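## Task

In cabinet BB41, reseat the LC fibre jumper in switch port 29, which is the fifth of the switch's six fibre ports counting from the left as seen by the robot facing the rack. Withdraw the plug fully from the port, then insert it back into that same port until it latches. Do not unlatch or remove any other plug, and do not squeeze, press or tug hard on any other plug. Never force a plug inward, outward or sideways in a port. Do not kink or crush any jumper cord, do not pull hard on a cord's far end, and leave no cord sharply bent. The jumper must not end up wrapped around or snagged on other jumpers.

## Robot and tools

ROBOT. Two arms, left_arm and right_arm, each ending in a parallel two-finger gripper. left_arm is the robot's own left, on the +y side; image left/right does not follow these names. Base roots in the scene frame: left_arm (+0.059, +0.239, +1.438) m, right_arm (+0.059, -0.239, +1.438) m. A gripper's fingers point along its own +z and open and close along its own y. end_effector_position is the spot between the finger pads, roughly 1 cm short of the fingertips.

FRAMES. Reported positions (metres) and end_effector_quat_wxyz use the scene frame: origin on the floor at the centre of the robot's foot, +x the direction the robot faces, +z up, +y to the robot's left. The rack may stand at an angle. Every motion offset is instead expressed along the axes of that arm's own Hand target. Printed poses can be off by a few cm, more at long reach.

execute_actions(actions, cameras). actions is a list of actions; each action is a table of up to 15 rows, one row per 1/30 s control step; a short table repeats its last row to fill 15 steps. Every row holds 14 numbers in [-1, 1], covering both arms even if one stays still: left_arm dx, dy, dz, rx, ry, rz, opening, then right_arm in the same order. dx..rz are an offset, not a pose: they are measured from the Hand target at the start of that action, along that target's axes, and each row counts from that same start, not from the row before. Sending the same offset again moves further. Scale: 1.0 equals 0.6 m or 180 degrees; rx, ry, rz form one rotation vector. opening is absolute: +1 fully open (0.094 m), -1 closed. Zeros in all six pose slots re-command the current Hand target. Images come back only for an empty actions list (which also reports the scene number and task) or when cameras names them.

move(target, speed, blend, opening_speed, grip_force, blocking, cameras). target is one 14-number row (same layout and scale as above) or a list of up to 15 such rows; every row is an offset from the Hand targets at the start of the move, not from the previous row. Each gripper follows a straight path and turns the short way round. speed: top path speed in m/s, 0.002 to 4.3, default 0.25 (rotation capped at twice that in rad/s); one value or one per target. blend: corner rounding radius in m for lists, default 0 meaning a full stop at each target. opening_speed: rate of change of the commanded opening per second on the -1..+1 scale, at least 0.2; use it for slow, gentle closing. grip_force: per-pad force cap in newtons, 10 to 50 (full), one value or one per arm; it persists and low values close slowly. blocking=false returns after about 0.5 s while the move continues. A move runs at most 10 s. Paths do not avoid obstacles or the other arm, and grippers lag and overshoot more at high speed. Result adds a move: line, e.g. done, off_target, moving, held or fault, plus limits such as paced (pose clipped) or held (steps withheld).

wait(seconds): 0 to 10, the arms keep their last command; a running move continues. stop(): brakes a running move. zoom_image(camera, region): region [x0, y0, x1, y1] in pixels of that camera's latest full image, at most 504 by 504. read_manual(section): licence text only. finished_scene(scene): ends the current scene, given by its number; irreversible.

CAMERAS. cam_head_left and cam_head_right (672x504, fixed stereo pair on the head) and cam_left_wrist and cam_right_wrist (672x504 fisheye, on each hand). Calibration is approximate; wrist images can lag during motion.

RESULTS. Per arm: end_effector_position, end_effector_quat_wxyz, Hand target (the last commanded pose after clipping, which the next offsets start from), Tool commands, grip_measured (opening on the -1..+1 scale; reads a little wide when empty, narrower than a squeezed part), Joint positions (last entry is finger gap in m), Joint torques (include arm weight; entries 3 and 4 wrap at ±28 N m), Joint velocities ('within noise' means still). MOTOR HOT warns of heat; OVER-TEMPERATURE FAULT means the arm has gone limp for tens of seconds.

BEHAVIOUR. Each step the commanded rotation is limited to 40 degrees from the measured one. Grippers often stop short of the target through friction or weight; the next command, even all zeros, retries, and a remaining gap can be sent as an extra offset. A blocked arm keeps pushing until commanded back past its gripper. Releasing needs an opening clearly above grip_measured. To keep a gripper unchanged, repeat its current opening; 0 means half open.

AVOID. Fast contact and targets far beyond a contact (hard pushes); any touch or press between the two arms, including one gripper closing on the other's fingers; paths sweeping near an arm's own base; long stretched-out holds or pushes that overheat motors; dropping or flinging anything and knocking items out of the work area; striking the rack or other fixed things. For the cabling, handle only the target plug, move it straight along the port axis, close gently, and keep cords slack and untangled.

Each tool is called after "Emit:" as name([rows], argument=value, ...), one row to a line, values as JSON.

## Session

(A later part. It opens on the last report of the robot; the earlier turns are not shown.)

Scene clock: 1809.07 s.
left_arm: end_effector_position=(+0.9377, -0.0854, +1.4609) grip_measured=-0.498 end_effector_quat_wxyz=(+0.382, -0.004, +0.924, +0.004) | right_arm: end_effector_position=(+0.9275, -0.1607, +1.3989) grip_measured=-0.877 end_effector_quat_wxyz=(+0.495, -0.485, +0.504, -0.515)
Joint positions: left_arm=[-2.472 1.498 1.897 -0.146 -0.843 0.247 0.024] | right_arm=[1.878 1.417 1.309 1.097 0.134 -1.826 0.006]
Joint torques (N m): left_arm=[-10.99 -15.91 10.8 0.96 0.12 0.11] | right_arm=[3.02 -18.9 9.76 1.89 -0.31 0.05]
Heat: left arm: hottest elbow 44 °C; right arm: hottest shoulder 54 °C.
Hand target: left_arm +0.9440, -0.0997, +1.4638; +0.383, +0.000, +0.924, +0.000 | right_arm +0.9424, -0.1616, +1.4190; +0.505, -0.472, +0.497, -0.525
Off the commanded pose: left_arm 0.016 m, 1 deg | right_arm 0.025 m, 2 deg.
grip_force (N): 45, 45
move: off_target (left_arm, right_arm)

Emit:
move(target=[0,0,0,0,0,0,-0.5,0.0005,0.004,0.0067,0,0,0,-0.97], speed=0.03, cameras=["cam_left_wrist","cam_right_wrist"])

Emit:
zoom_image(camera="cam_left_wrist", region=[430, 180, 560, 290])

Emit:
zoom_image(camera="cam_right_wrist", region=[310, 140, 380, 240])

Scene clock: 1817.43 s.
left_arm: end_effector_position=(+0.9377, -0.0854, +1.4609) grip_measured=-0.498 end_effector_quat_wxyz=(+0.382, -0.004, +0.924, +0.004) | right_arm: end_effector_position=(+0.9313, -0.1605, +1.3999) grip_measured=-0.877 end_effector_quat_wxyz=(+0.496, -0.485, +0.504, -0.515)
Joint positions: left_arm=[-2.472 1.498 1.897 -0.146 -0.843 0.247 0.024] | right_arm=[1.878 1.421 1.322 1.09 0.134 -1.826 0.006]
Joint torques (N m): left_arm=[-10.93 -15.56 10.81 0.99 0.1 0.11] | right_arm=[2.78 -18.61 10.06 1.91 -0.36 0.08]
Heat: left arm: hottest elbow 44 °C; right arm: hottest shoulder 54 °C.
Hand target: left_arm +0.9440, -0.0997, +1.4638; +0.383, +0.000, +0.924, +0.000 | right_arm +0.9466, -0.1621, +1.4168; +0.505, -0.472, +0.497, -0.525
Off the commanded pose: left_arm 0.016 m, 1 deg | right_arm 0.023 m, 2 deg.
grip_force (N): 45, 45
move: off_target (left_arm, right_arm)
camera_calibration:
cam_left_wrist: T_world_to_cam=[[0.00979313, -0.999431, 0.0322852, -0.147032], [-0.981432, -0.0157919, -0.19116, 1.20602], [0.191561, -0.0298136, -0.981028, 1.37812], [0, 0, 0, 1]] pos_world=[0.921072, -0.0868161, 1.58726]
cam_right_wrist: T_world_to_cam=[[-0.0186752, 0.0138068, 0.99973, -1.37988], [-0.612838, -0.790208, -0.000534814, 0.449272], [0.789988, -0.612683, 0.0232186, -0.741154], [0, 0, 0, 1]] pos_world=[0.835064, -0.0800222, 1.39696]
Images, in order (width x height): cam_left_wrist 672x504, cam_right_wrist 672x504.

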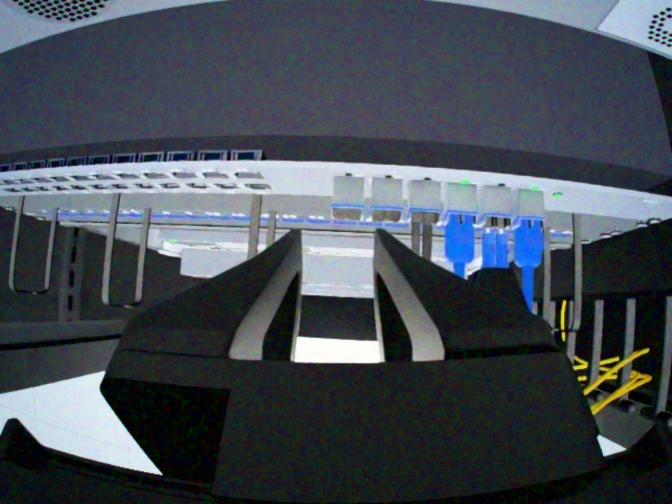

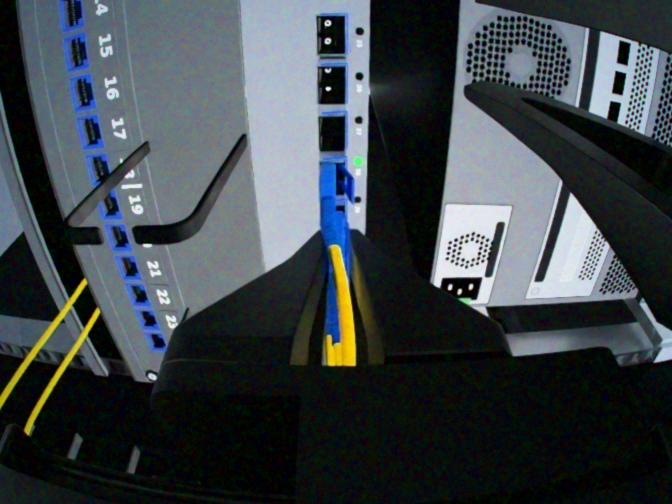

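Scaled by 3.877 from the camera's 672x504 image, which has a finer 960x720 frame.

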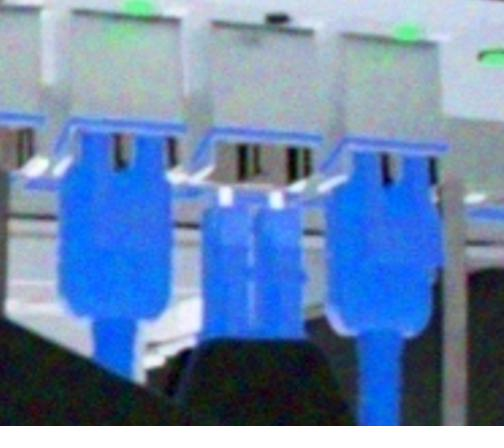

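Scaled by 5.040 from the camera's 672x504 image, which has a finer 960x720 frame.

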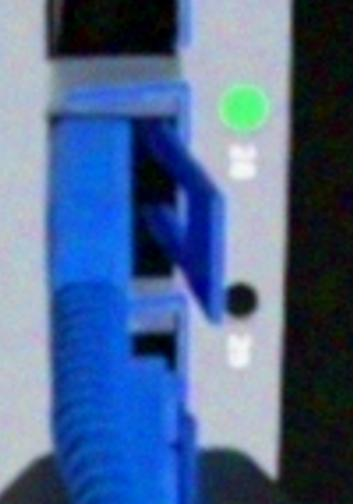

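Emit:
move(target=[0,0,0,0,0,0,-0.5,0.0003,0.0067,0.0,0,0,0,-0.97], speed=0.03)

Scene clock: 1827.10 s.
left_arm: end_effector_position=(+0.9377, -0.0854, +1.4609) grip_measured=-0.498 end_effector_quat_wxyz=(+0.382, -0.004, +0.924, +0.004) | right_arm: end_effector_position=(+0.9327, -0.1600, +1.3983) grip_measured=-0.877 end_effector_quat_wxyz=(+0.496, -0.485, +0.504, -0.515)
Joint positions: left_arm=[-2.472 1.498 1.897 -0.146 -0.843 0.247 0.024] | right_arm=[1.878 1.427 1.328 1.09 0.134 -1.826 0.006]
Joint torques (N m): left_arm=[-11.05 -15.27 10.86 0.99 0.12 0.1] | right_arm=[3.02 -18.2 9.95 2.11 -0.42 0.1]
Heat: left arm: hottest elbow 44 °C; right arm: hottest shoulder 53 °C.
Hand target: left_arm +0.9440, -0.0997, +1.4638; +0.383, +0.000, +0.924, +0.000 | right_arm +0.9468, -0.1622, +1.4128; +0.505, -0.472, +0.497, -0.525
Off the commanded pose: left_arm 0.016 m, 1 deg | right_arm 0.020 m, 2 deg.
grip_force (N): 45, 45
move: off_target (left_arm, right_arm)

Emit:
move(target=[0,0,0,0,0,0,-0.5,0.003,0.001,0.005,0,0,0,-0.97], speed=0.02, cameras=["cam_left_wrist","cam_right_wrist"])

Emit:
zoom_image(camera="cam_left_wrist", region=[430, 180, 560, 290])

Emit:
zoom_image(camera="cam_right_wrist", region=[310, 140, 380, 240])

Scene clock: 1840.20 s.
left_arm: end_effector_position=(+0.9377, -0.0854, +1.4609) grip_measured=-0.498 end_effector_quat_wxyz=(+0.382, -0.004, +0.924, +0.004) | right_arm: end_effector_position=(+0.9350, -0.1610, +1.3990) grip_measured=-0.877 end_effector_quat_wxyz=(+0.496, -0.483, +0.503, -0.517)
Joint positions: left_arm=[-2.472 1.498 1.897 -0.146 -0.843 0.247 0.024] | right_arm=[1.876 1.43 1.336 1.09 0.133 -1.826 0.006]
Joint torques (N m): left_arm=[-11.22 -15.5 10.85 0.95 0.11 0.11] | right_arm=[2.61 -18.37 10.06 1.84 -0.51 0.13]
Heat: left arm: hottest elbow 44 °C; right arm: hottest shoulder 53 °C.
Hand target: left_arm +0.9440, -0.0997, +1.4638; +0.383, +0.000, +0.924, +0.000 | right_arm +0.9498, -0.1641, +1.4126; +0.505, -0.472, +0.497, -0.525
Off the commanded pose: left_arm 0.016 m, 1 deg | right_arm 0.020 m, 2 deg.
grip_force (N): 45, 45
move: off_target (left_arm, right_arm)
camera_calibration:
cam_left_wrist: T_world_to_cam=[[0.00979313, -0.999431, 0.0322852, -0.147032], [-0.981432, -0.0157919, -0.19116, 1.20602], [0.191561, -0.0298136, -0.981028, 1.37812], [0, 0, 0, 1]] pos_world=[0.921072, -0.0868161, 1.58726]
cam_right_wrist: T_world_to_cam=[[-0.0236055, 0.0152998, 0.999604, -1.37388], [-0.613976, -0.789321, -0.00241776, 0.454878], [0.788971, -0.613791, 0.028026, -0.750237], [0, 0, 0, 1]] pos_world=[0.838769, -0.080424, 1.39546]
Images, in order (width x height): cam_left_wrist 672x504, cam_right_wrist 672x504.

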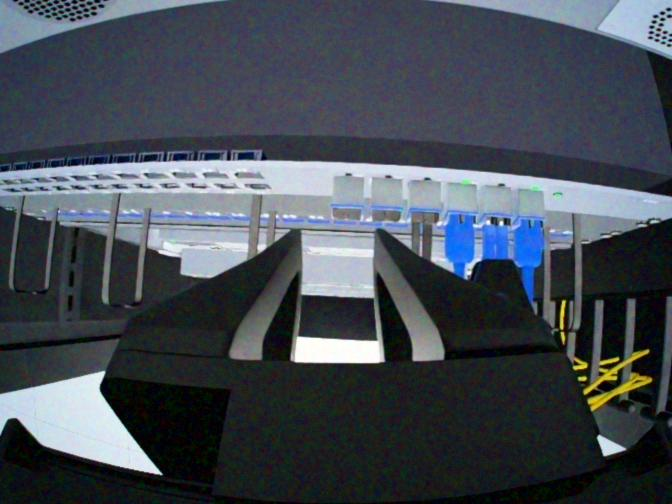

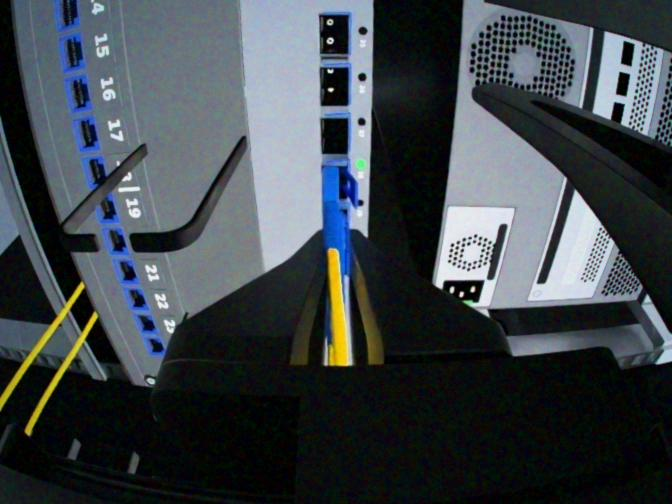

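Scaled by 3.877 from the camera's 672x504 image, which has a finer 960x720 frame.

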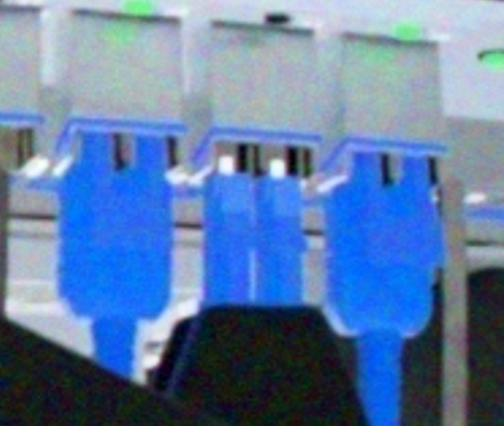

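Scaled by 5.040 from the camera's 672x504 image, which has a finer 960x720 frame.

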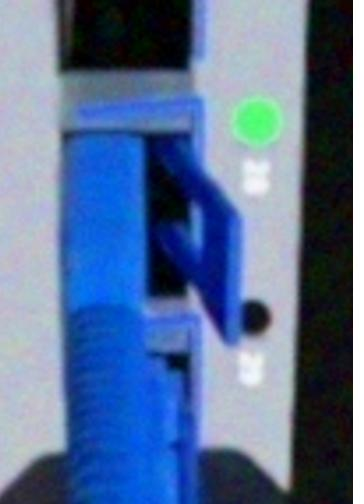

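Emit:
move(target=[0,0,0,0,0,0,-0.5,0.0008,0.005,0.004,-0.0025,0,0,-0.97], speed=0.02)

Scene clock: 1851.83 s.
left_arm: end_effector_position=(+0.9377, -0.0854, +1.4609) grip_measured=-0.498 end_effector_quat_wxyz=(+0.382, -0.004, +0.924, +0.004) | right_arm: end_effector_position=(+0.9351, -0.1610, +1.3982) grip_measured=-0.877 end_effector_quat_wxyz=(+0.496, -0.485, +0.503, -0.516)
Joint positions: left_arm=[-2.472 1.498 1.897 -0.146 -0.843 0.247 0.024] | right_arm=[1.875 1.43 1.337 1.086 0.133 -1.826 0.006]
Joint torques (N m): left_arm=[-11.28 -15.5 10.85 1.06 0.09 0.11] | right_arm=[2.08 -18.2 10.82 1.43 -0.49 0.15]
Heat: left arm: hottest elbow 44 °C; right arm: hottest shoulder 52 °C.
Hand target: left_arm +0.9440, -0.0997, +1.4638; +0.383, +0.000, +0.924, +0.000 | right_arm +0.9523, -0.1648, +1.4097; +0.503, -0.474, +0.499, -0.523
Off the commanded pose: left_arm 0.016 m, 1 deg | right_arm 0.021 m, 2 deg.
grip_force (N): 45, 45
move: off_target (left_arm, right_arm)

Emit:
move(target=[0,0,0,0,0,0,-0.5,0.0003,0.0025,0.0075,0,0,0,-0.97], speed=0.02, cameras=["cam_left_wrist","cam_right_wrist"])

Emit:
zoom_image(camera="cam_left_wrist", region=[430, 180, 560, 290])

Emit:
zoom_image(camera="cam_right_wrist", region=[310, 140, 380, 240])

Scene clock: 1864.60 s.
left_arm: end_effector_position=(+0.9377, -0.0854, +1.4609) grip_measured=-0.498 end_effector_quat_wxyz=(+0.382, -0.004, +0.924, +0.004) | right_arm: end_effector_position=(+0.9354, -0.1609, +1.3983) grip_measured=-0.877 end_effector_quat_wxyz=(+0.496, -0.485, +0.503, -0.516)
Joint positions: left_arm=[-2.472 1.498 1.897 -0.146 -0.843 0.247 0.024] | right_arm=[1.875 1.43 1.337 1.085 0.133 -1.824 0.006]
Joint torques (N m): left_arm=[-11.28 -15.56 10.78 0.99 0.1 0.11] | right_arm=[2.14 -17.55 12.07 1.24 -0.53 0.17]
Heat: left arm: hottest elbow 44 °C; right arm: hottest shoulder 51 °C.
Hand target: left_arm +0.9440, -0.0997, +1.4638; +0.383, +0.000, +0.924, +0.000 | right_arm +0.9568, -0.1650, +1.4084; +0.503, -0.474, +0.499, -0.523
Off the commanded pose: left_arm 0.016 m, 1 deg | right_arm 0.024 m, 2 deg.
grip_force (N): 45, 45
move: off_target (left_arm, right_arm)
camera_calibration:
cam_left_wrist: T_world_to_cam=[[0.00979313, -0.999431, 0.0322852, -0.147032], [-0.981432, -0.0157919, -0.19116, 1.20602], [0.191561, -0.0298136, -0.981028, 1.37812], [0, 0, 0, 1]] pos_world=[0.921072, -0.0868161, 1.58726]
cam_right_wrist: T_world_to_cam=[[-0.0200092, 0.0148592, 0.999689, -1.37674], [-0.613121, -0.789989, -0.000529648, 0.451654], [0.789735, -0.612942, 0.0249175, -0.746698], [0, 0, 0, 1]] pos_world=[0.839065, -0.0804234, 1.39516]
Images, in order (width x height): cam_left_wrist 672x504, cam_right_wrist 672x504.

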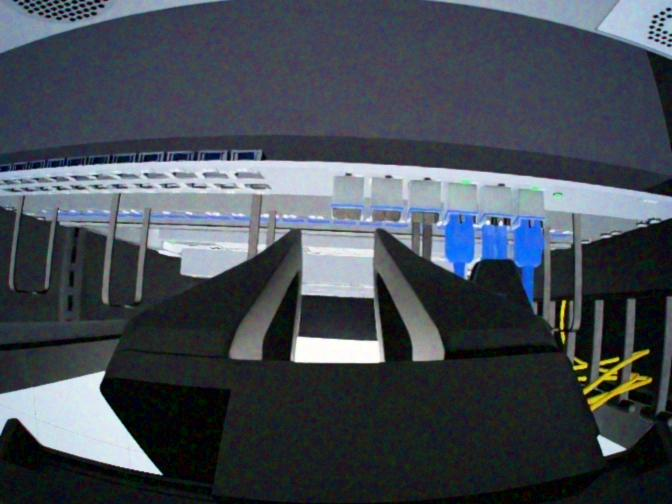

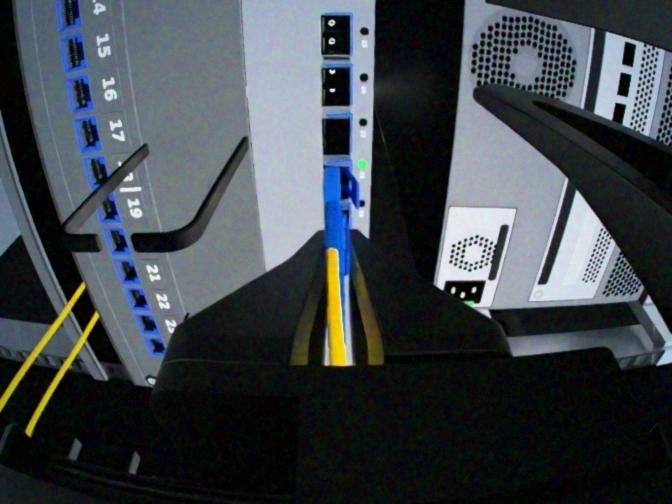

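Scaled by 3.877 from the camera's 672x504 image, which has a finer 960x720 frame.

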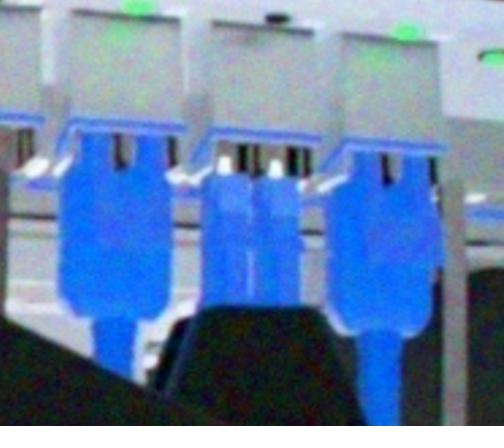

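Scaled by 5.040 from the camera's 672x504 image, which has a finer 960x720 frame.

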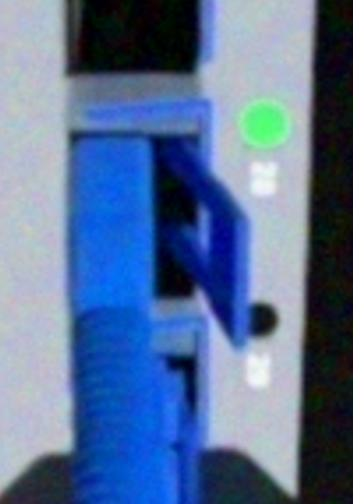

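Emit:
move(target=[0,0,0,0,0,0,-0.5,0.0,0.0015,0.005,0,0,0,-0.97], speed=0.02)

Scene clock: 1875.50 s.
left_arm: end_effector_position=(+0.9377, -0.0854, +1.4609) grip_measured=-0.498 end_effector_quat_wxyz=(+0.382, -0.004, +0.924, +0.004) | right_arm: end_effector_position=(+0.9356, -0.1610, +1.3982) grip_measured=-0.877 end_effector_quat_wxyz=(+0.496, -0.484, +0.503, -0.516)
Joint positions: left_arm=[-2.472 1.498 1.897 -0.146 -0.843 0.247 0.024] | right_arm=[1.875 1.43 1.338 1.084 0.132 -1.823 0.006]
Joint torques (N m): left_arm=[-11.4 -15.44 10.74 0.88 0.11 0.1] | right_arm=[2.08 -17.2 12.77 1.05 -0.52 0.17]
Heat: left arm: hottest elbow 45 °C; right arm: hottest shoulder 51 °C.
Hand target: left_arm +0.9440, -0.0997, +1.4638; +0.383, +0.000, +0.924, +0.000 | right_arm +0.9599, -0.1652, +1.4076; +0.503, -0.474, +0.499, -0.523
Off the commanded pose: left_arm 0.016 m, 1 deg | right_arm 0.026 m, 2 deg.
grip_force (N): 45, 45
move: off_target (left_arm, right_arm)

Emit:
wait(seconds=0.2, cameras=["cam_right_wrist","cam_head_right","cam_head_left"])

Emit:
zoom_image(camera="cam_right_wrist", region=[315, 155, 375, 245])

Scene clock: 1906.83 s.
left_arm: end_effector_position=(+0.9377, -0.0854, +1.4609) grip_measured=-0.498 end_effector_quat_wxyz=(+0.382, -0.004, +0.924, +0.004) | right_arm: end_effector_position=(+0.9356, -0.1610, +1.3982) grip_measured=-0.877 end_effector_quat_wxyz=(+0.496, -0.484, +0.503, -0.516)
Joint positions: left_arm=[-2.472 1.498 1.897 -0.146 -0.843 0.247 0.024] | right_arm=[1.875 1.43 1.338 1.084 0.132 -1.823 0.006]
Joint torques (N m): left_arm=[-11.16 -15.38 10.82 1.05 0.1 0.09] | right_arm=[2.26 -17.38 12.82 1.09 -0.52 0.18]
Heat: left arm: hottest elbow 45 °C; right arm: hottest shoulder 51 °C.
Hand target: left_arm +0.9440, -0.0997, +1.4638; +0.383, +0.000, +0.924, +0.000 | right_arm +0.9599, -0.1652, +1.4076; +0.503, -0.474, +0.499, -0.523
Tool commands: left_gripper/opening=-0.5 right_gripper/opening=-0.97
Off the commanded pose: left_arm 0.016 m, 1 deg | right_arm 0.026 m, 2 deg.
grip_force (N): 45, 45
wait: 0.20 s; at rest from the start
camera_calibration:
cam_right_wrist: T_world_to_cam=[[-0.0201899, 0.0139802, 0.999698, -1.37667], [-0.612938, -0.79013, -0.00132938, 0.45257], [0.789873, -0.61278, 0.0245216, -0.746528], [0, 0, 0, 1]] pos_world=[0.839265, -0.0806224, 1.39516]
Images, in order (width x height): cam_head_left 672x504, cam_head_right 672x504, cam_right_wrist 672x504.

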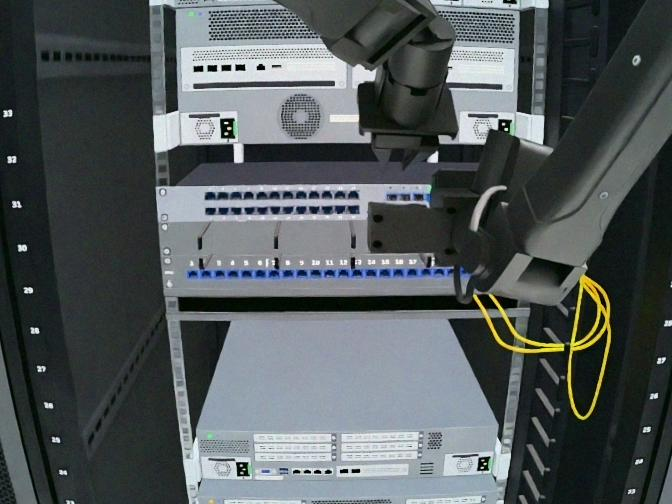

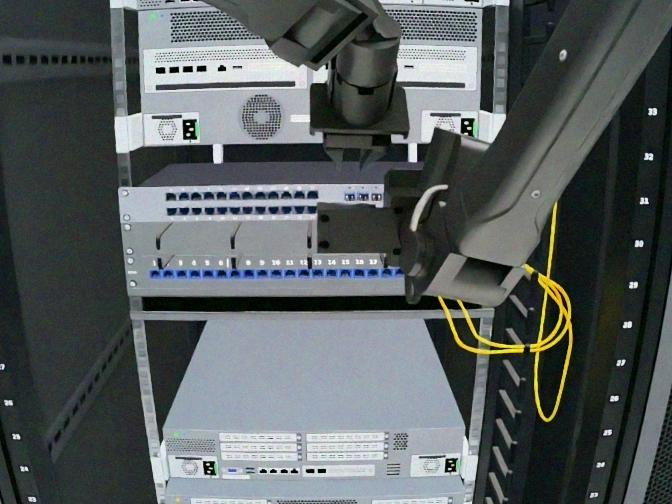

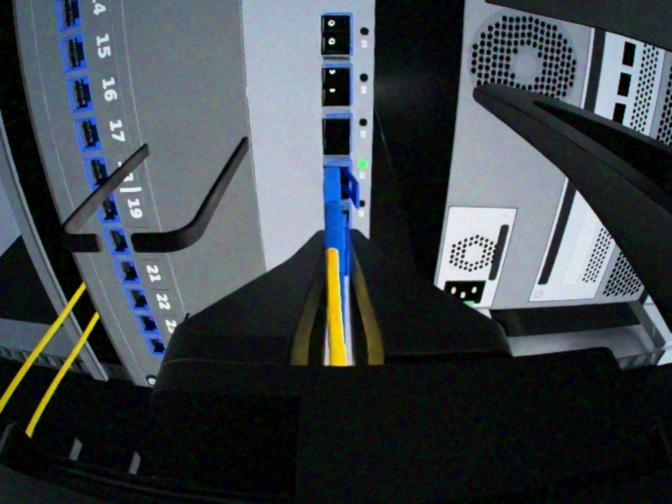

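Scaled by 5.600 from the camera's 672x504 image, which has a finer 960x720 frame.

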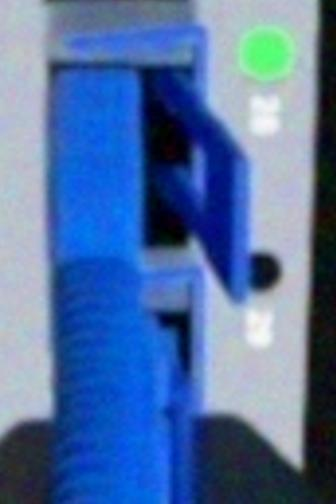

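Emit:
zoom_image(camera="cam_right_wrist", region=[300, 190, 380, 370])

Scaled by 2.800 from the camera's 672x504 image, which has a finer 960x720 frame.

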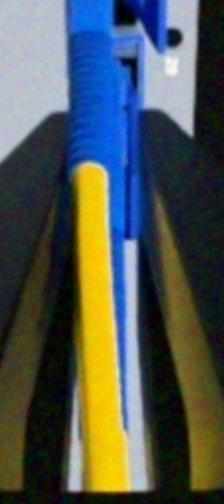

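Emit:
move(target=[0,0,0,0,0,0,-0.5,0.0,-0.001,-0.015,0,0,0,-0.97], speed=0.03)

Emit:
move(target=[0,0,0,0,0,0,-0.5,0.0,0,0,-0.022,0,0,-0.97], speed=0.03, cameras=["cam_left_wrist","cam_right_wrist"])

Emit:
zoom_image(camera="cam_right_wrist", region=[300, 155, 380, 365])

Emit:
zoom_image(camera="cam_left_wrist", region=[430, 180, 560, 290])

Scene clock: 1962.23 s.
left_arm: end_effector_position=(+0.9377, -0.0854, +1.4609) grip_measured=-0.498 end_effector_quat_wxyz=(+0.382, -0.004, +0.924, +0.004) | right_arm: end_effector_position=(+0.9356, -0.1610, +1.3982) grip_measured=-0.877 end_effector_quat_wxyz=(+0.496, -0.484, +0.503, -0.516)
Joint positions: left_arm=[-2.472 1.498 1.897 -0.146 -0.843 0.247 0.024] | right_arm=[1.875 1.43 1.338 1.084 0.132 -1.823 0.006]
Joint torques (N m): left_arm=[-11.05 -15.62 10.85 0.98 0.11 0.09] | right_arm=[2.2 -17.73 10.51 1.8 -0.48 0.16]
Heat: left arm: hottest elbow 45 °C; right arm: hottest elbow 52 °C.
Hand target: left_arm +0.9440, -0.0997, +1.4638; +0.383, +0.000, +0.924, +0.000 | right_arm +0.9509, -0.1648, +1.4077; +0.503, -0.474, +0.499, -0.523
Off the commanded pose: left_arm 0.016 m, 1 deg | right_arm 0.018 m, 2 deg.
grip_force (N): 45, 45
move: off_target (left_arm, right_arm)

Scene clock: 1963.77 s.
left_arm: end_effector_position=(+0.9377, -0.0854, +1.4609) grip_measured=-0.498 end_effector_quat_wxyz=(+0.382, -0.004, +0.924, +0.004) | right_arm: end_effector_position=(+0.9406, -0.1619, +1.3970) grip_measured=-0.877 end_effector_quat_wxyz=(+0.485, -0.497, +0.514, -0.504)
Joint positions: left_arm=[-2.472 1.498 1.897 -0.146 -0.843 0.247 0.024] | right_arm=[1.875 1.414 1.347 1.013 0.142 -1.821 0.006]
Joint torques (N m): left_arm=[-11.05 -15.21 10.73 0.94 0.11 0.12] | right_arm=[2.9 -19.25 8.95 0.95 -0.01 0.15]
Heat: left arm: hottest elbow 45 °C; right arm: hottest elbow 52 °C.
Hand target: left_arm +0.9440, -0.0997, +1.4638; +0.383, +0.000, +0.924, +0.000 | right_arm +0.9509, -0.1648, +1.4077; +0.487, -0.491, +0.517, -0.505
Off the commanded pose: left_arm 0.016 m, 1 deg | right_arm 0.015 m, 1 deg.
grip_force (N): 45, 45
move: off_target (left_arm, right_arm)
camera_calibration:
cam_left_wrist: T_world_to_cam=[[0.00979313, -0.999431, 0.0322852, -0.147032], [-0.981432, -0.0157919, -0.19116, 1.20602], [0.191561, -0.0298136, -0.981028, 1.37812], [0, 0, 0, 1]] pos_world=[0.921072, -0.0868161, 1.58726]
cam_right_wrist: T_world_to_cam=[[0.0257143, 0.0158042, 0.999544, -1.41793], [-0.610586, -0.791447, 0.0282219, 0.411286], [0.791532, -0.611034, -0.0107017, -0.702979], [0, 0, 0, 1]] pos_world=[0.844017, -0.081624, 1.39815]
Images, in order (width x height): cam_left_wrist 672x504, cam_right_wrist 672x504.

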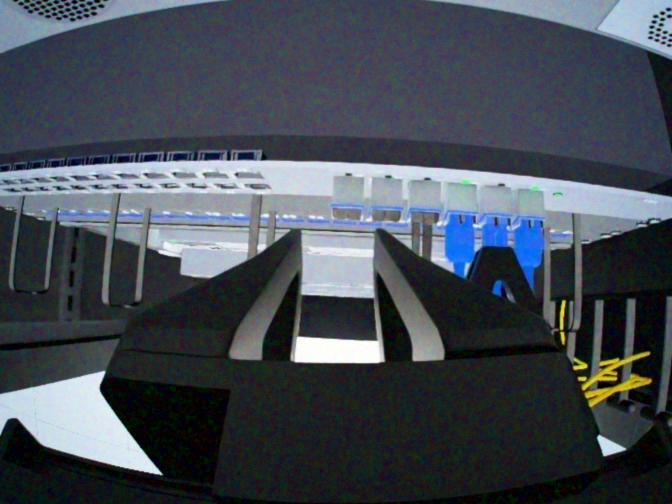

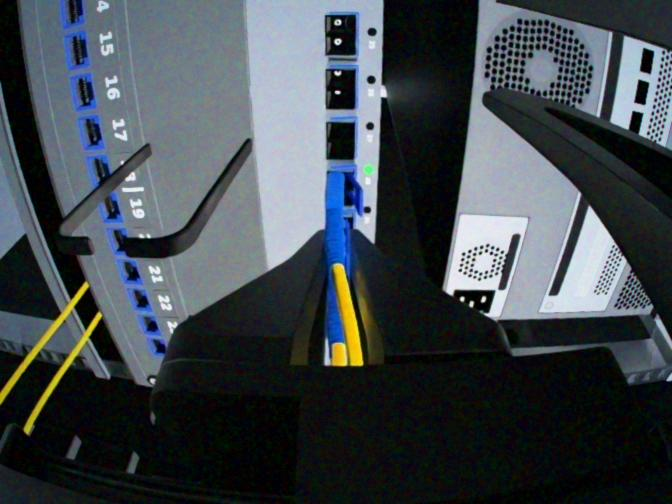

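Scaled by 2.400 from the camera's 672x504 image, which has a finer 960x720 frame.

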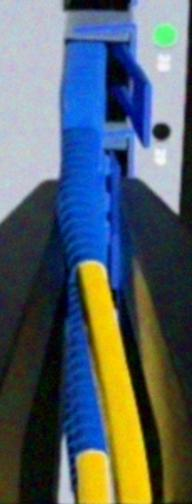

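Scaled by 3.877 from the camera's 672x504 image, which has a finer 960x720 frame.

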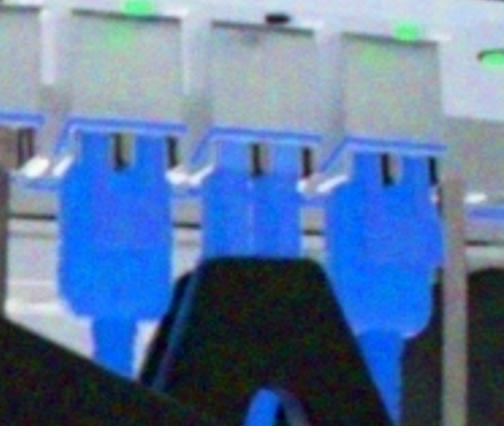

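Emit:
move(target=[0,0,0,0,0,0,-0.5,0.0,0,0.01,0,0,0,-0.97], speed=0.02)

Emit:
move(target=[0,0,0,0,0,0,-0.5,0.0,0,0.007,0,0,0,-0.97], speed=0.02, cameras=["cam_left_wrist","cam_right_wrist"])

Emit:
zoom_image(camera="cam_left_wrist", region=[430, 180, 560, 290])

Emit:
zoom_image(camera="cam_right_wrist", region=[300, 155, 380, 365])

Scene clock: 1974.97 s.
left_arm: end_effector_position=(+0.9377, -0.0854, +1.4609) grip_measured=-0.498 end_effector_quat_wxyz=(+0.382, -0.004, +0.924, +0.004) | right_arm: end_effector_position=(+0.9407, -0.1618, +1.3969) grip_measured=-0.877 end_effector_quat_wxyz=(+0.484, -0.498, +0.514, -0.503)
Joint positions: left_arm=[-2.472 1.498 1.897 -0.146 -0.843 0.247 0.024] | right_arm=[1.875 1.412 1.347 1.008 0.142 -1.82 0.006]
Joint torques (N m): left_arm=[-11.4 -15.56 10.76 0.88 0.11 0.09] | right_arm=[2.73 -18.78 10.55 0.83 -0.06 0.18]
Heat: left arm: hottest elbow 46 °C; right arm: hottest elbow 51 °C.
Hand target: left_arm +0.9440, -0.0997, +1.4638; +0.383, +0.000, +0.924, +0.000 | right_arm +0.9569, -0.1651, +1.4077; +0.487, -0.491, +0.517, -0.505
Off the commanded pose: left_arm 0.016 m, 1 deg | right_arm 0.020 m, 1 deg.
grip_force (N): 45, 45
move: off_target (left_arm, right_arm)

Scene clock: 1975.67 s.
left_arm: end_effector_position=(+0.9377, -0.0854, +1.4609) grip_measured=-0.498 end_effector_quat_wxyz=(+0.382, -0.004, +0.924, +0.004) | right_arm: end_effector_position=(+0.9408, -0.1617, +1.3966) grip_measured=-0.877 end_effector_quat_wxyz=(+0.484, -0.499, +0.515, -0.502)
Joint positions: left_arm=[-2.472 1.498 1.897 -0.146 -0.843 0.247 0.024] | right_arm=[1.875 1.412 1.347 1.005 0.142 -1.819 0.006]
Joint torques (N m): left_arm=[-10.99 -15.44 10.89 1.03 0.11 0.1] | right_arm=[2.55 -18.49 11.71 0.5 -0.09 0.18]
Heat: left arm: hottest elbow 46 °C; right arm: hottest elbow 51 °C.
Hand target: left_arm +0.9440, -0.0997, +1.4638; +0.383, +0.000, +0.924, +0.000 | right_arm +0.9611, -0.1653, +1.4074; +0.487, -0.491, +0.517, -0.505
Off the commanded pose: left_arm 0.016 m, 1 deg | right_arm 0.023 m, 1 deg.
grip_force (N): 45, 45
move: off_target (left_arm, right_arm)
camera_calibration:
cam_left_wrist: T_world_to_cam=[[0.00979313, -0.999431, 0.0322852, -0.147032], [-0.981432, -0.0157919, -0.19116, 1.20602], [0.191561, -0.0298136, -0.981028, 1.37812], [0, 0, 0, 1]] pos_world=[0.921072, -0.0868161, 1.58726]
cam_right_wrist: T_world_to_cam=[[0.0319949, 0.0149994, 0.999375, -1.42336], [-0.609141, -0.792441, 0.0313952, 0.405596], [0.792417, -0.609765, -0.0162173, -0.695978], [0, 0, 0, 1]] pos_world=[0.84411, -0.081623, 1.39845]
Images, in order (width x height): cam_left_wrist 672x504, cam_right_wrist 672x504.

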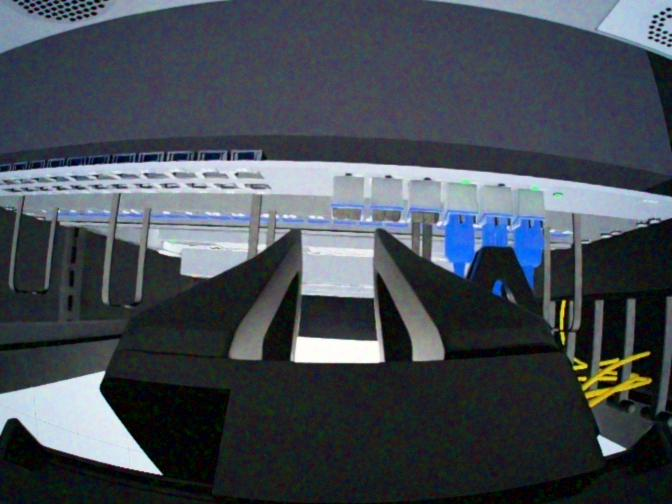

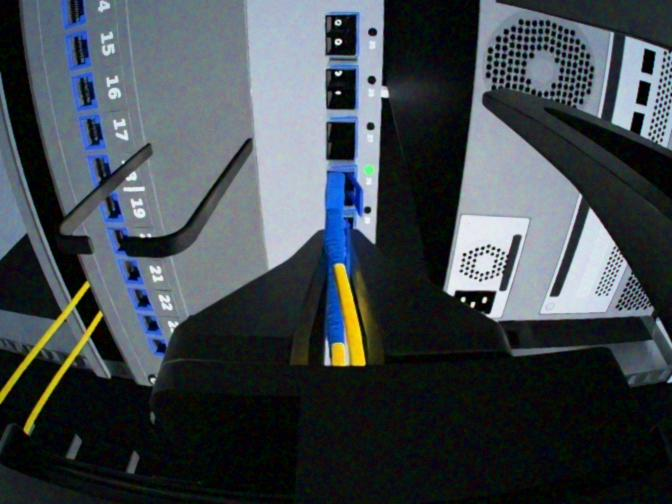

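Scaled by 3.877 from the camera's 672x504 image, which has a finer 960x720 frame.

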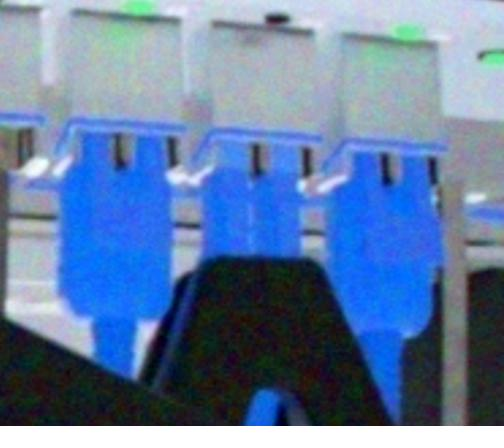

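Scaled by 2.400 from the camera's 672x504 image, which has a finer 960x720 frame.

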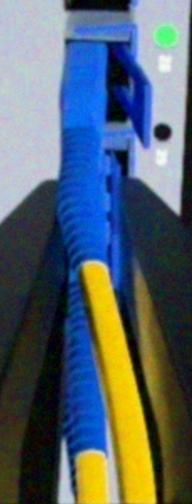

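Emit:
execute_actions(actions=[], cameras=["cam_left_wrist","cam_right_wrist"])

Scene clock: 2002.80 s.
left_arm: end_effector_position=(+0.9377, -0.0854, +1.4609) grip_measured=-0.498 end_effector_quat_wxyz=(+0.382, -0.004, +0.924, +0.004) | right_arm: end_effector_position=(+0.9408, -0.1617, +1.3966) grip_measured=-0.877 end_effector_quat_wxyz=(+0.484, -0.499, +0.515, -0.502)
Joint positions: left_arm=[-2.472 1.498 1.897 -0.146 -0.843 0.247 0.024] | right_arm=[1.875 1.412 1.347 1.004 0.142 -1.819 0.006]
Joint velocities: within noise
Joint torques (N m): left_arm=[-11.22 -15.44 10.85 0.96 0.11 0.1] | right_arm=[2.61 -18.32 11.75 0.55 -0.11 0.18]
Heat: left arm: hottest elbow 46 °C; right arm: hottest shoulder 51 °C.
Hand target: left_arm +0.9440, -0.0997, +1.4638; +0.383, +0.000, +0.924, +0.000 | right_arm +0.9611, -0.1653, +1.4074; +0.487, -0.491, +0.517, -0.505
Tool commands: left_gripper/opening=-0.5 right_gripper/opening=-0.97
Off the commanded pose: left_arm 0.016 m, 1 deg | right_arm 0.023 m, 1 deg.
grip_force (N): 45, 45
camera_calibration:
cam_left_wrist: T_world_to_cam=[[0.00979313, -0.999431, 0.0322852, -0.147032], [-0.981432, -0.0157919, -0.19116, 1.20602], [0.191561, -0.0298136, -0.981028, 1.37812], [0, 0, 0, 1]] pos_world=[0.921072, -0.0868161, 1.58726]
cam_right_wrist: T_world_to_cam=[[0.0322769, 0.015037, 0.999366, -1.42359], [-0.609128, -0.792443, 0.0315968, 0.405302], [0.792415, -0.609761, -0.0164181, -0.695696], [0, 0, 0, 1]] pos_world=[0.84411, -0.081623, 1.39845]
Images, in order (width x height): cam_left_wrist 672x504, cam_right_wrist 672x504.

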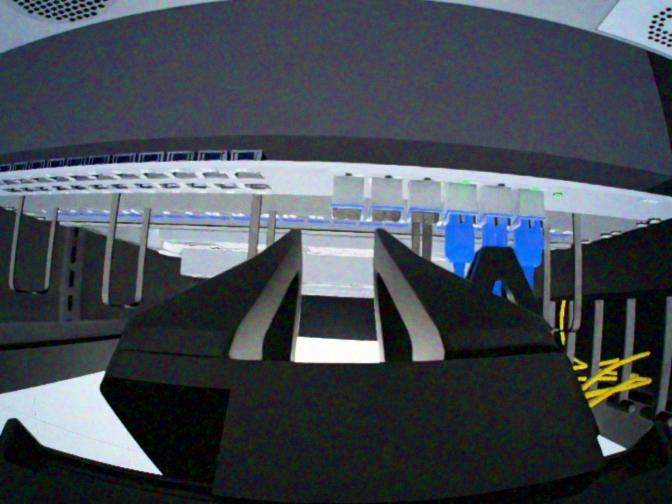

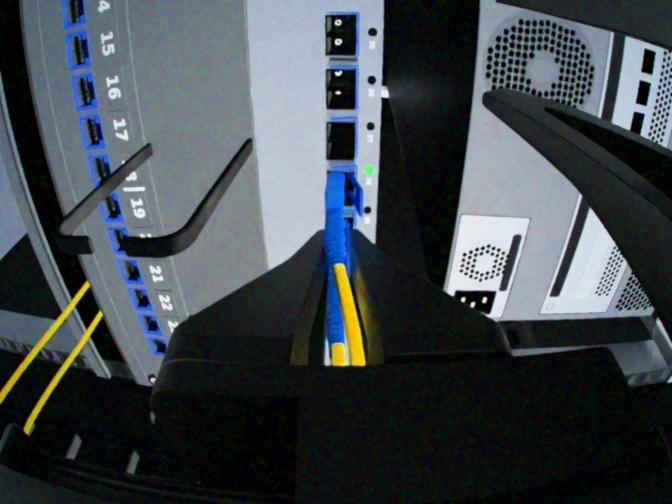

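Emit:
move(target=[0,0,0,0,0,0,-0.5,0,0,0.006,0,0,0,-0.97], cameras=["cam_left_wrist"], speed=0.03)

Emit:
zoom_image(camera="cam_left_wrist", region=[430, 180, 560, 290])

Scene clock: 2010.70 s.
left_arm: end_effector_position=(+0.9377, -0.0854, +1.4609) grip_measured=-0.498 end_effector_quat_wxyz=(+0.382, -0.004, +0.924, +0.004) | right_arm: end_effector_position=(+0.9409, -0.1616, +1.3963) grip_measured=-0.877 end_effector_quat_wxyz=(+0.483, -0.500, +0.516, -0.501)
Joint positions: left_arm=[-2.472 1.498 1.897 -0.146 -0.843 0.247 0.024] | right_arm=[1.875 1.411 1.347 1.001 0.142 -1.819 0.006]
Joint torques (N m): left_arm=[-11.4 -15.38 10.85 0.94 0.13 0.09] | right_arm=[2.08 -18.14 12.64 0.44 -0.12 0.17]
Heat: left arm: hottest elbow 46 °C; right arm: hottest shoulder 51 °C.
Hand target: left_arm +0.9440, -0.0997, +1.4638; +0.383, +0.000, +0.924, +0.000 | right_arm +0.9647, -0.1655, +1.4076; +0.487, -0.491, +0.517, -0.505
Off the commanded pose: left_arm 0.016 m, 1 deg | right_arm 0.027 m, 1 deg.
grip_force (N): 45, 45
move: off_target (left_arm, right_arm)
camera_calibration:
cam_left_wrist: T_world_to_cam=[[0.00979313, -0.999431, 0.0322852, -0.147032], [-0.981432, -0.0157919, -0.19116, 1.20602], [0.191561, -0.0298136, -0.981028, 1.37812], [0, 0, 0, 1]] pos_world=[0.921072, -0.0868161, 1.58726]
Images, in order (width x height): cam_left_wrist 672x504.

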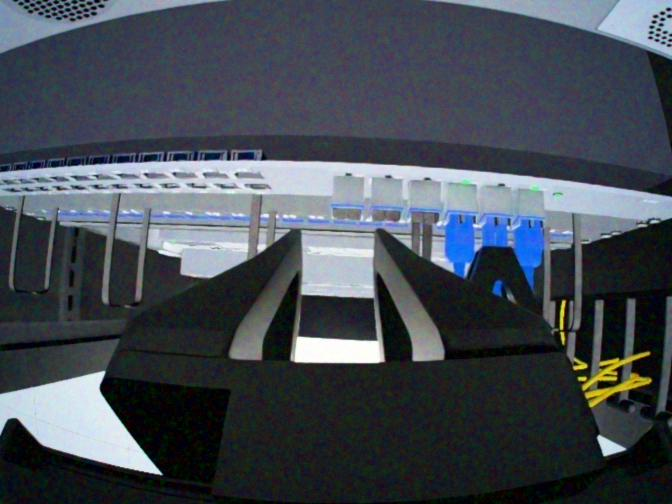

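Scaled by 3.877 from the camera's 672x504 image, which has a finer 960x720 frame.

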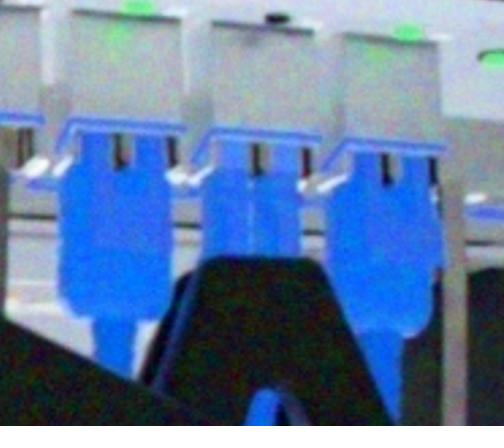

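Emit:
move(target=[0,0,0,0,0,0,-0.5,0,0,0.006,0,0,0,-0.97], speed=0.03)

Emit:
move(target=[0,0,0,0,0,0,-0.5,0,0,0.006,0,0,0,-0.97], cameras=["cam_left_wrist"], speed=0.03)

Emit:
zoom_image(camera="cam_left_wrist", region=[430, 180, 560, 290])

Scene clock: 2020.47 s.
left_arm: end_effector_position=(+0.9377, -0.0854, +1.4609) grip_measured=-0.498 end_effector_quat_wxyz=(+0.382, -0.004, +0.924, +0.004) | right_arm: end_effector_position=(+0.9412, -0.1615, +1.3958) grip_measured=-0.877 end_effector_quat_wxyz=(+0.482, -0.501, +0.516, -0.500)
Joint positions: left_arm=[-2.472 1.498 1.897 -0.146 -0.843 0.247 0.024] | right_arm=[1.875 1.41 1.348 0.995 0.142 -1.819 0.006]
Joint torques (N m): left_arm=[-10.99 -15.56 10.81 1.05 0.12 0.11] | right_arm=[2.02 -17.73 13.52 0.42 -0.15 0.19]
Heat: left arm: hottest elbow 46 °C; right arm: hottest elbow 51 °C.
Hand target: left_arm +0.9440, -0.0997, +1.4638; +0.383, +0.000, +0.924, +0.000 | right_arm +0.9683, -0.1656, +1.4075; +0.487, -0.491, +0.517, -0.505
Off the commanded pose: left_arm 0.016 m, 1 deg | right_arm 0.030 m, 1 deg.
grip_force (N): 45, 45
move: off_target (left_arm, right_arm)

Scene clock: 2021.17 s.
left_arm: end_effector_position=(+0.9377, -0.0854, +1.4609) grip_measured=-0.498 end_effector_quat_wxyz=(+0.382, -0.004, +0.924, +0.004) | right_arm: end_effector_position=(+0.9413, -0.1614, +1.3957) grip_measured=-0.877 end_effector_quat_wxyz=(+0.482, -0.501, +0.516, -0.500)
Joint positions: left_arm=[-2.472 1.498 1.897 -0.146 -0.843 0.247 0.024] | right_arm=[1.875 1.41 1.348 0.994 0.142 -1.818 0.006]
Joint torques (N m): left_arm=[-11.11 -15.27 10.77 0.91 0.11 0.09] | right_arm=[2.26 -17.44 14.3 0.29 -0.17 0.18]
Heat: left arm: hottest elbow 46 °C; right arm: hottest elbow 51 °C.
Hand target: left_arm +0.9440, -0.0997, +1.4638; +0.383, +0.000, +0.924, +0.000 | right_arm +0.9718, -0.1657, +1.4073; +0.487, -0.491, +0.517, -0.505
Off the commanded pose: left_arm 0.016 m, 1 deg | right_arm 0.033 m, 1 deg.
grip_force (N): 45, 45
move: off_target (left_arm, right_arm)
camera_calibration:
cam_left_wrist: T_world_to_cam=[[0.00979313, -0.999431, 0.0322852, -0.147032], [-0.981432, -0.0157919, -0.19116, 1.20602], [0.191561, -0.0298136, -0.981028, 1.37812], [0, 0, 0, 1]] pos_world=[0.921072, -0.0868161, 1.58726]
Images, in order (width x height): cam_left_wrist 672x504.

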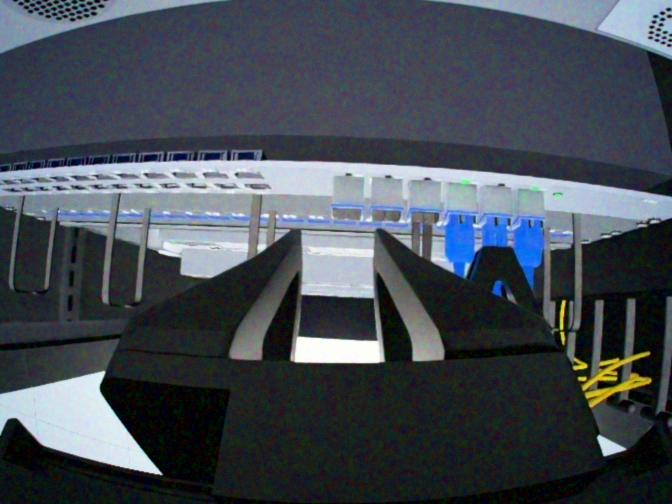

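Scaled by 3.877 from the camera's 672x504 image, which has a finer 960x720 frame.

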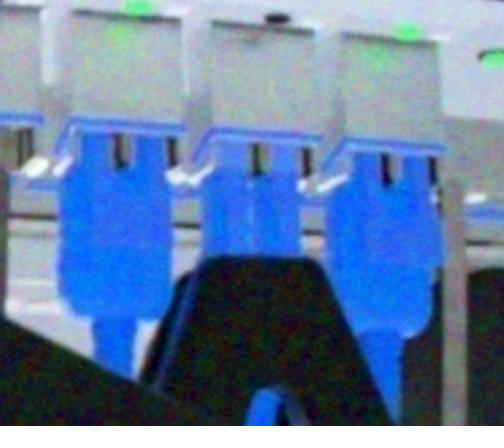

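Emit:
zoom_image(camera="cam_left_wrist", region=[440, 195, 550, 265])

Emit:
execute_actions(actions=[], cameras=["cam_right_wrist"])

Emit:
zoom_image(camera="cam_right_wrist", region=[290, 130, 400, 290])

Scaled by 4.582 from the camera's 672x504 image, which has a finer 960x720 frame.

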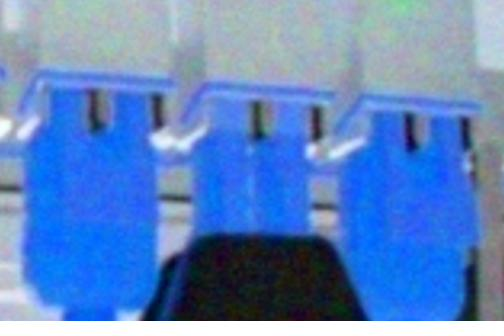

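Scene clock: 2039.67 s.
left_arm: end_effector_position=(+0.9377, -0.0854, +1.4609) grip_measured=-0.498 end_effector_quat_wxyz=(+0.382, -0.004, +0.924, +0.004) | right_arm: end_effector_position=(+0.9413, -0.1614, +1.3957) grip_measured=-0.877 end_effector_quat_wxyz=(+0.482, -0.501, +0.516, -0.500)
Joint positions: left_arm=[-2.472 1.498 1.897 -0.146 -0.843 0.247 0.024] | right_arm=[1.875 1.41 1.348 0.994 0.142 -1.818 0.006]
Joint velocities: within noise
Joint torques (N m): left_arm=[-11.34 -15.62 10.84 0.92 0.13 0.1] | right_arm=[2.26 -17.44 14.31 0.21 -0.17 0.16]
Heat: left arm: hottest elbow 46 °C; right arm: hottest elbow 52 °C.
Hand target: left_arm +0.9440, -0.0997, +1.4638; +0.383, +0.000, +0.924, +0.000 | right_arm +0.9718, -0.1657, +1.4073; +0.487, -0.491, +0.517, -0.505
Tool commands: left_gripper/opening=-0.5 right_gripper/opening=-0.97
Off the commanded pose: left_arm 0.016 m, 1 deg | right_arm 0.033 m, 1 deg.
grip_force (N): 45, 45
camera_calibration:
cam_right_wrist: T_world_to_cam=[[0.0395622, 0.0147461, 0.999108, -1.42931], [-0.60741, -0.793583, 0.0357646, 0.398252], [0.793403, -0.608283, -0.022439, -0.688241], [0, 0, 0, 1]] pos_world=[0.844502, -0.0815224, 1.39835]
Images, in order (width x height): cam_right_wrist 672x504.

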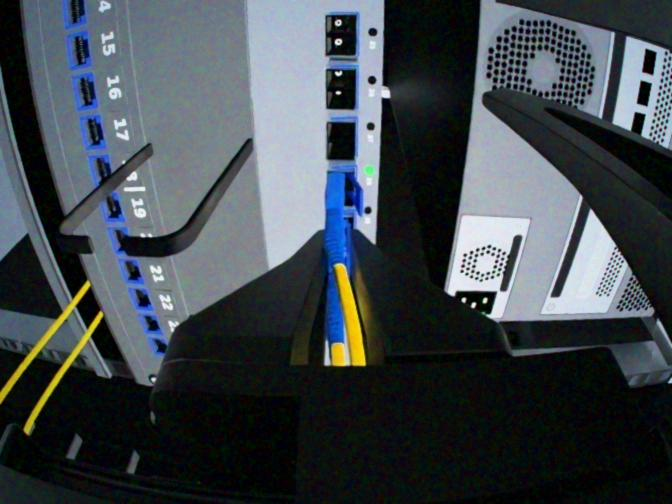

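Scaled by 3.150 from the camera's 672x504 image, which has a finer 960x720 frame.

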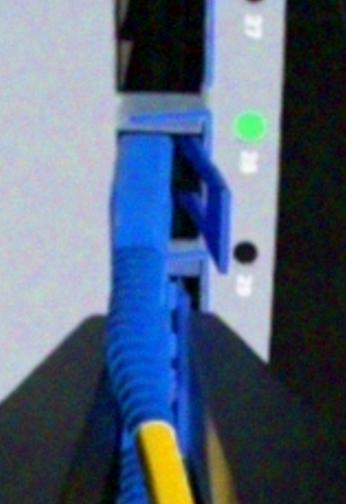

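Emit:
move([
  [0,0,0,0,0,0,-0.5,0,0,-0.008,0,0,0,-0.97],
  [0,0,0,0,0,0,-0.5,0,-0.004,-0.008,-0.012,0,0,-0.97],
], speed=0.03)

Emit:
move(target=[0,0,0,0,0,0,-0.5,0,0,0.006,0,0,0,-0.97], speed=0.03)

Scene clock: 2063.10 s.
left_arm: end_effector_position=(+0.9377, -0.0854, +1.4609) grip_measured=-0.498 end_effector_quat_wxyz=(+0.382, -0.004, +0.924, +0.004) | right_arm: end_effector_position=(+0.9425, -0.1619, +1.3973) grip_measured=-0.877 end_effector_quat_wxyz=(+0.473, -0.508, +0.524, -0.493)
Joint positions: left_arm=[-2.472 1.498 1.897 -0.146 -0.843 0.247 0.024] | right_arm=[1.878 1.393 1.348 0.949 0.154 -1.818 0.006]
Joint torques (N m): left_arm=[-11.28 -15.68 10.89 0.96 0.13 0.11] | right_arm=[2.32 -18.37 12.88 0.16 -0.17 0.2]
Heat: left arm: hottest elbow 46 °C; right arm: hottest elbow 53 °C.
Hand target: left_arm +0.9440, -0.0997, +1.4638; +0.383, +0.000, +0.924, +0.000 | right_arm +0.9671, -0.1655, +1.4097; +0.477, -0.500, +0.526, -0.495
Off the commanded pose: left_arm 0.016 m, 1 deg | right_arm 0.028 m, 1 deg.
grip_force (N): 45, 45
move: off_target (left_arm, right_arm)

Scene clock: 2063.80 s.
left_arm: end_effector_position=(+0.9377, -0.0854, +1.4609) grip_measured=-0.498 end_effector_quat_wxyz=(+0.382, -0.004, +0.924, +0.004) | right_arm: end_effector_position=(+0.9426, -0.1619, +1.3972) grip_measured=-0.877 end_effector_quat_wxyz=(+0.473, -0.509, +0.525, -0.492)
Joint positions: left_arm=[-2.472 1.498 1.897 -0.146 -0.843 0.247 0.024] | right_arm=[1.878 1.393 1.348 0.946 0.154 -1.818 0.006]
Joint torques (N m): left_arm=[-10.99 -15.38 10.8 0.85 0.11 0.11] | right_arm=[2.14 -17.61 13.78 0.03 -0.19 0.21]
Heat: left arm: hottest elbow 46 °C; right arm: hottest elbow 53 °C.
Hand target: left_arm +0.9440, -0.0997, +1.4638; +0.383, +0.000, +0.924, +0.000 | right_arm +0.9707, -0.1657, +1.4096; +0.477, -0.500, +0.526, -0.495
Off the commanded pose: left_arm 0.016 m, 1 deg | right_arm 0.031 m, 1 deg.
grip_force (N): 45, 45
move: off_target (left_arm, right_arm)


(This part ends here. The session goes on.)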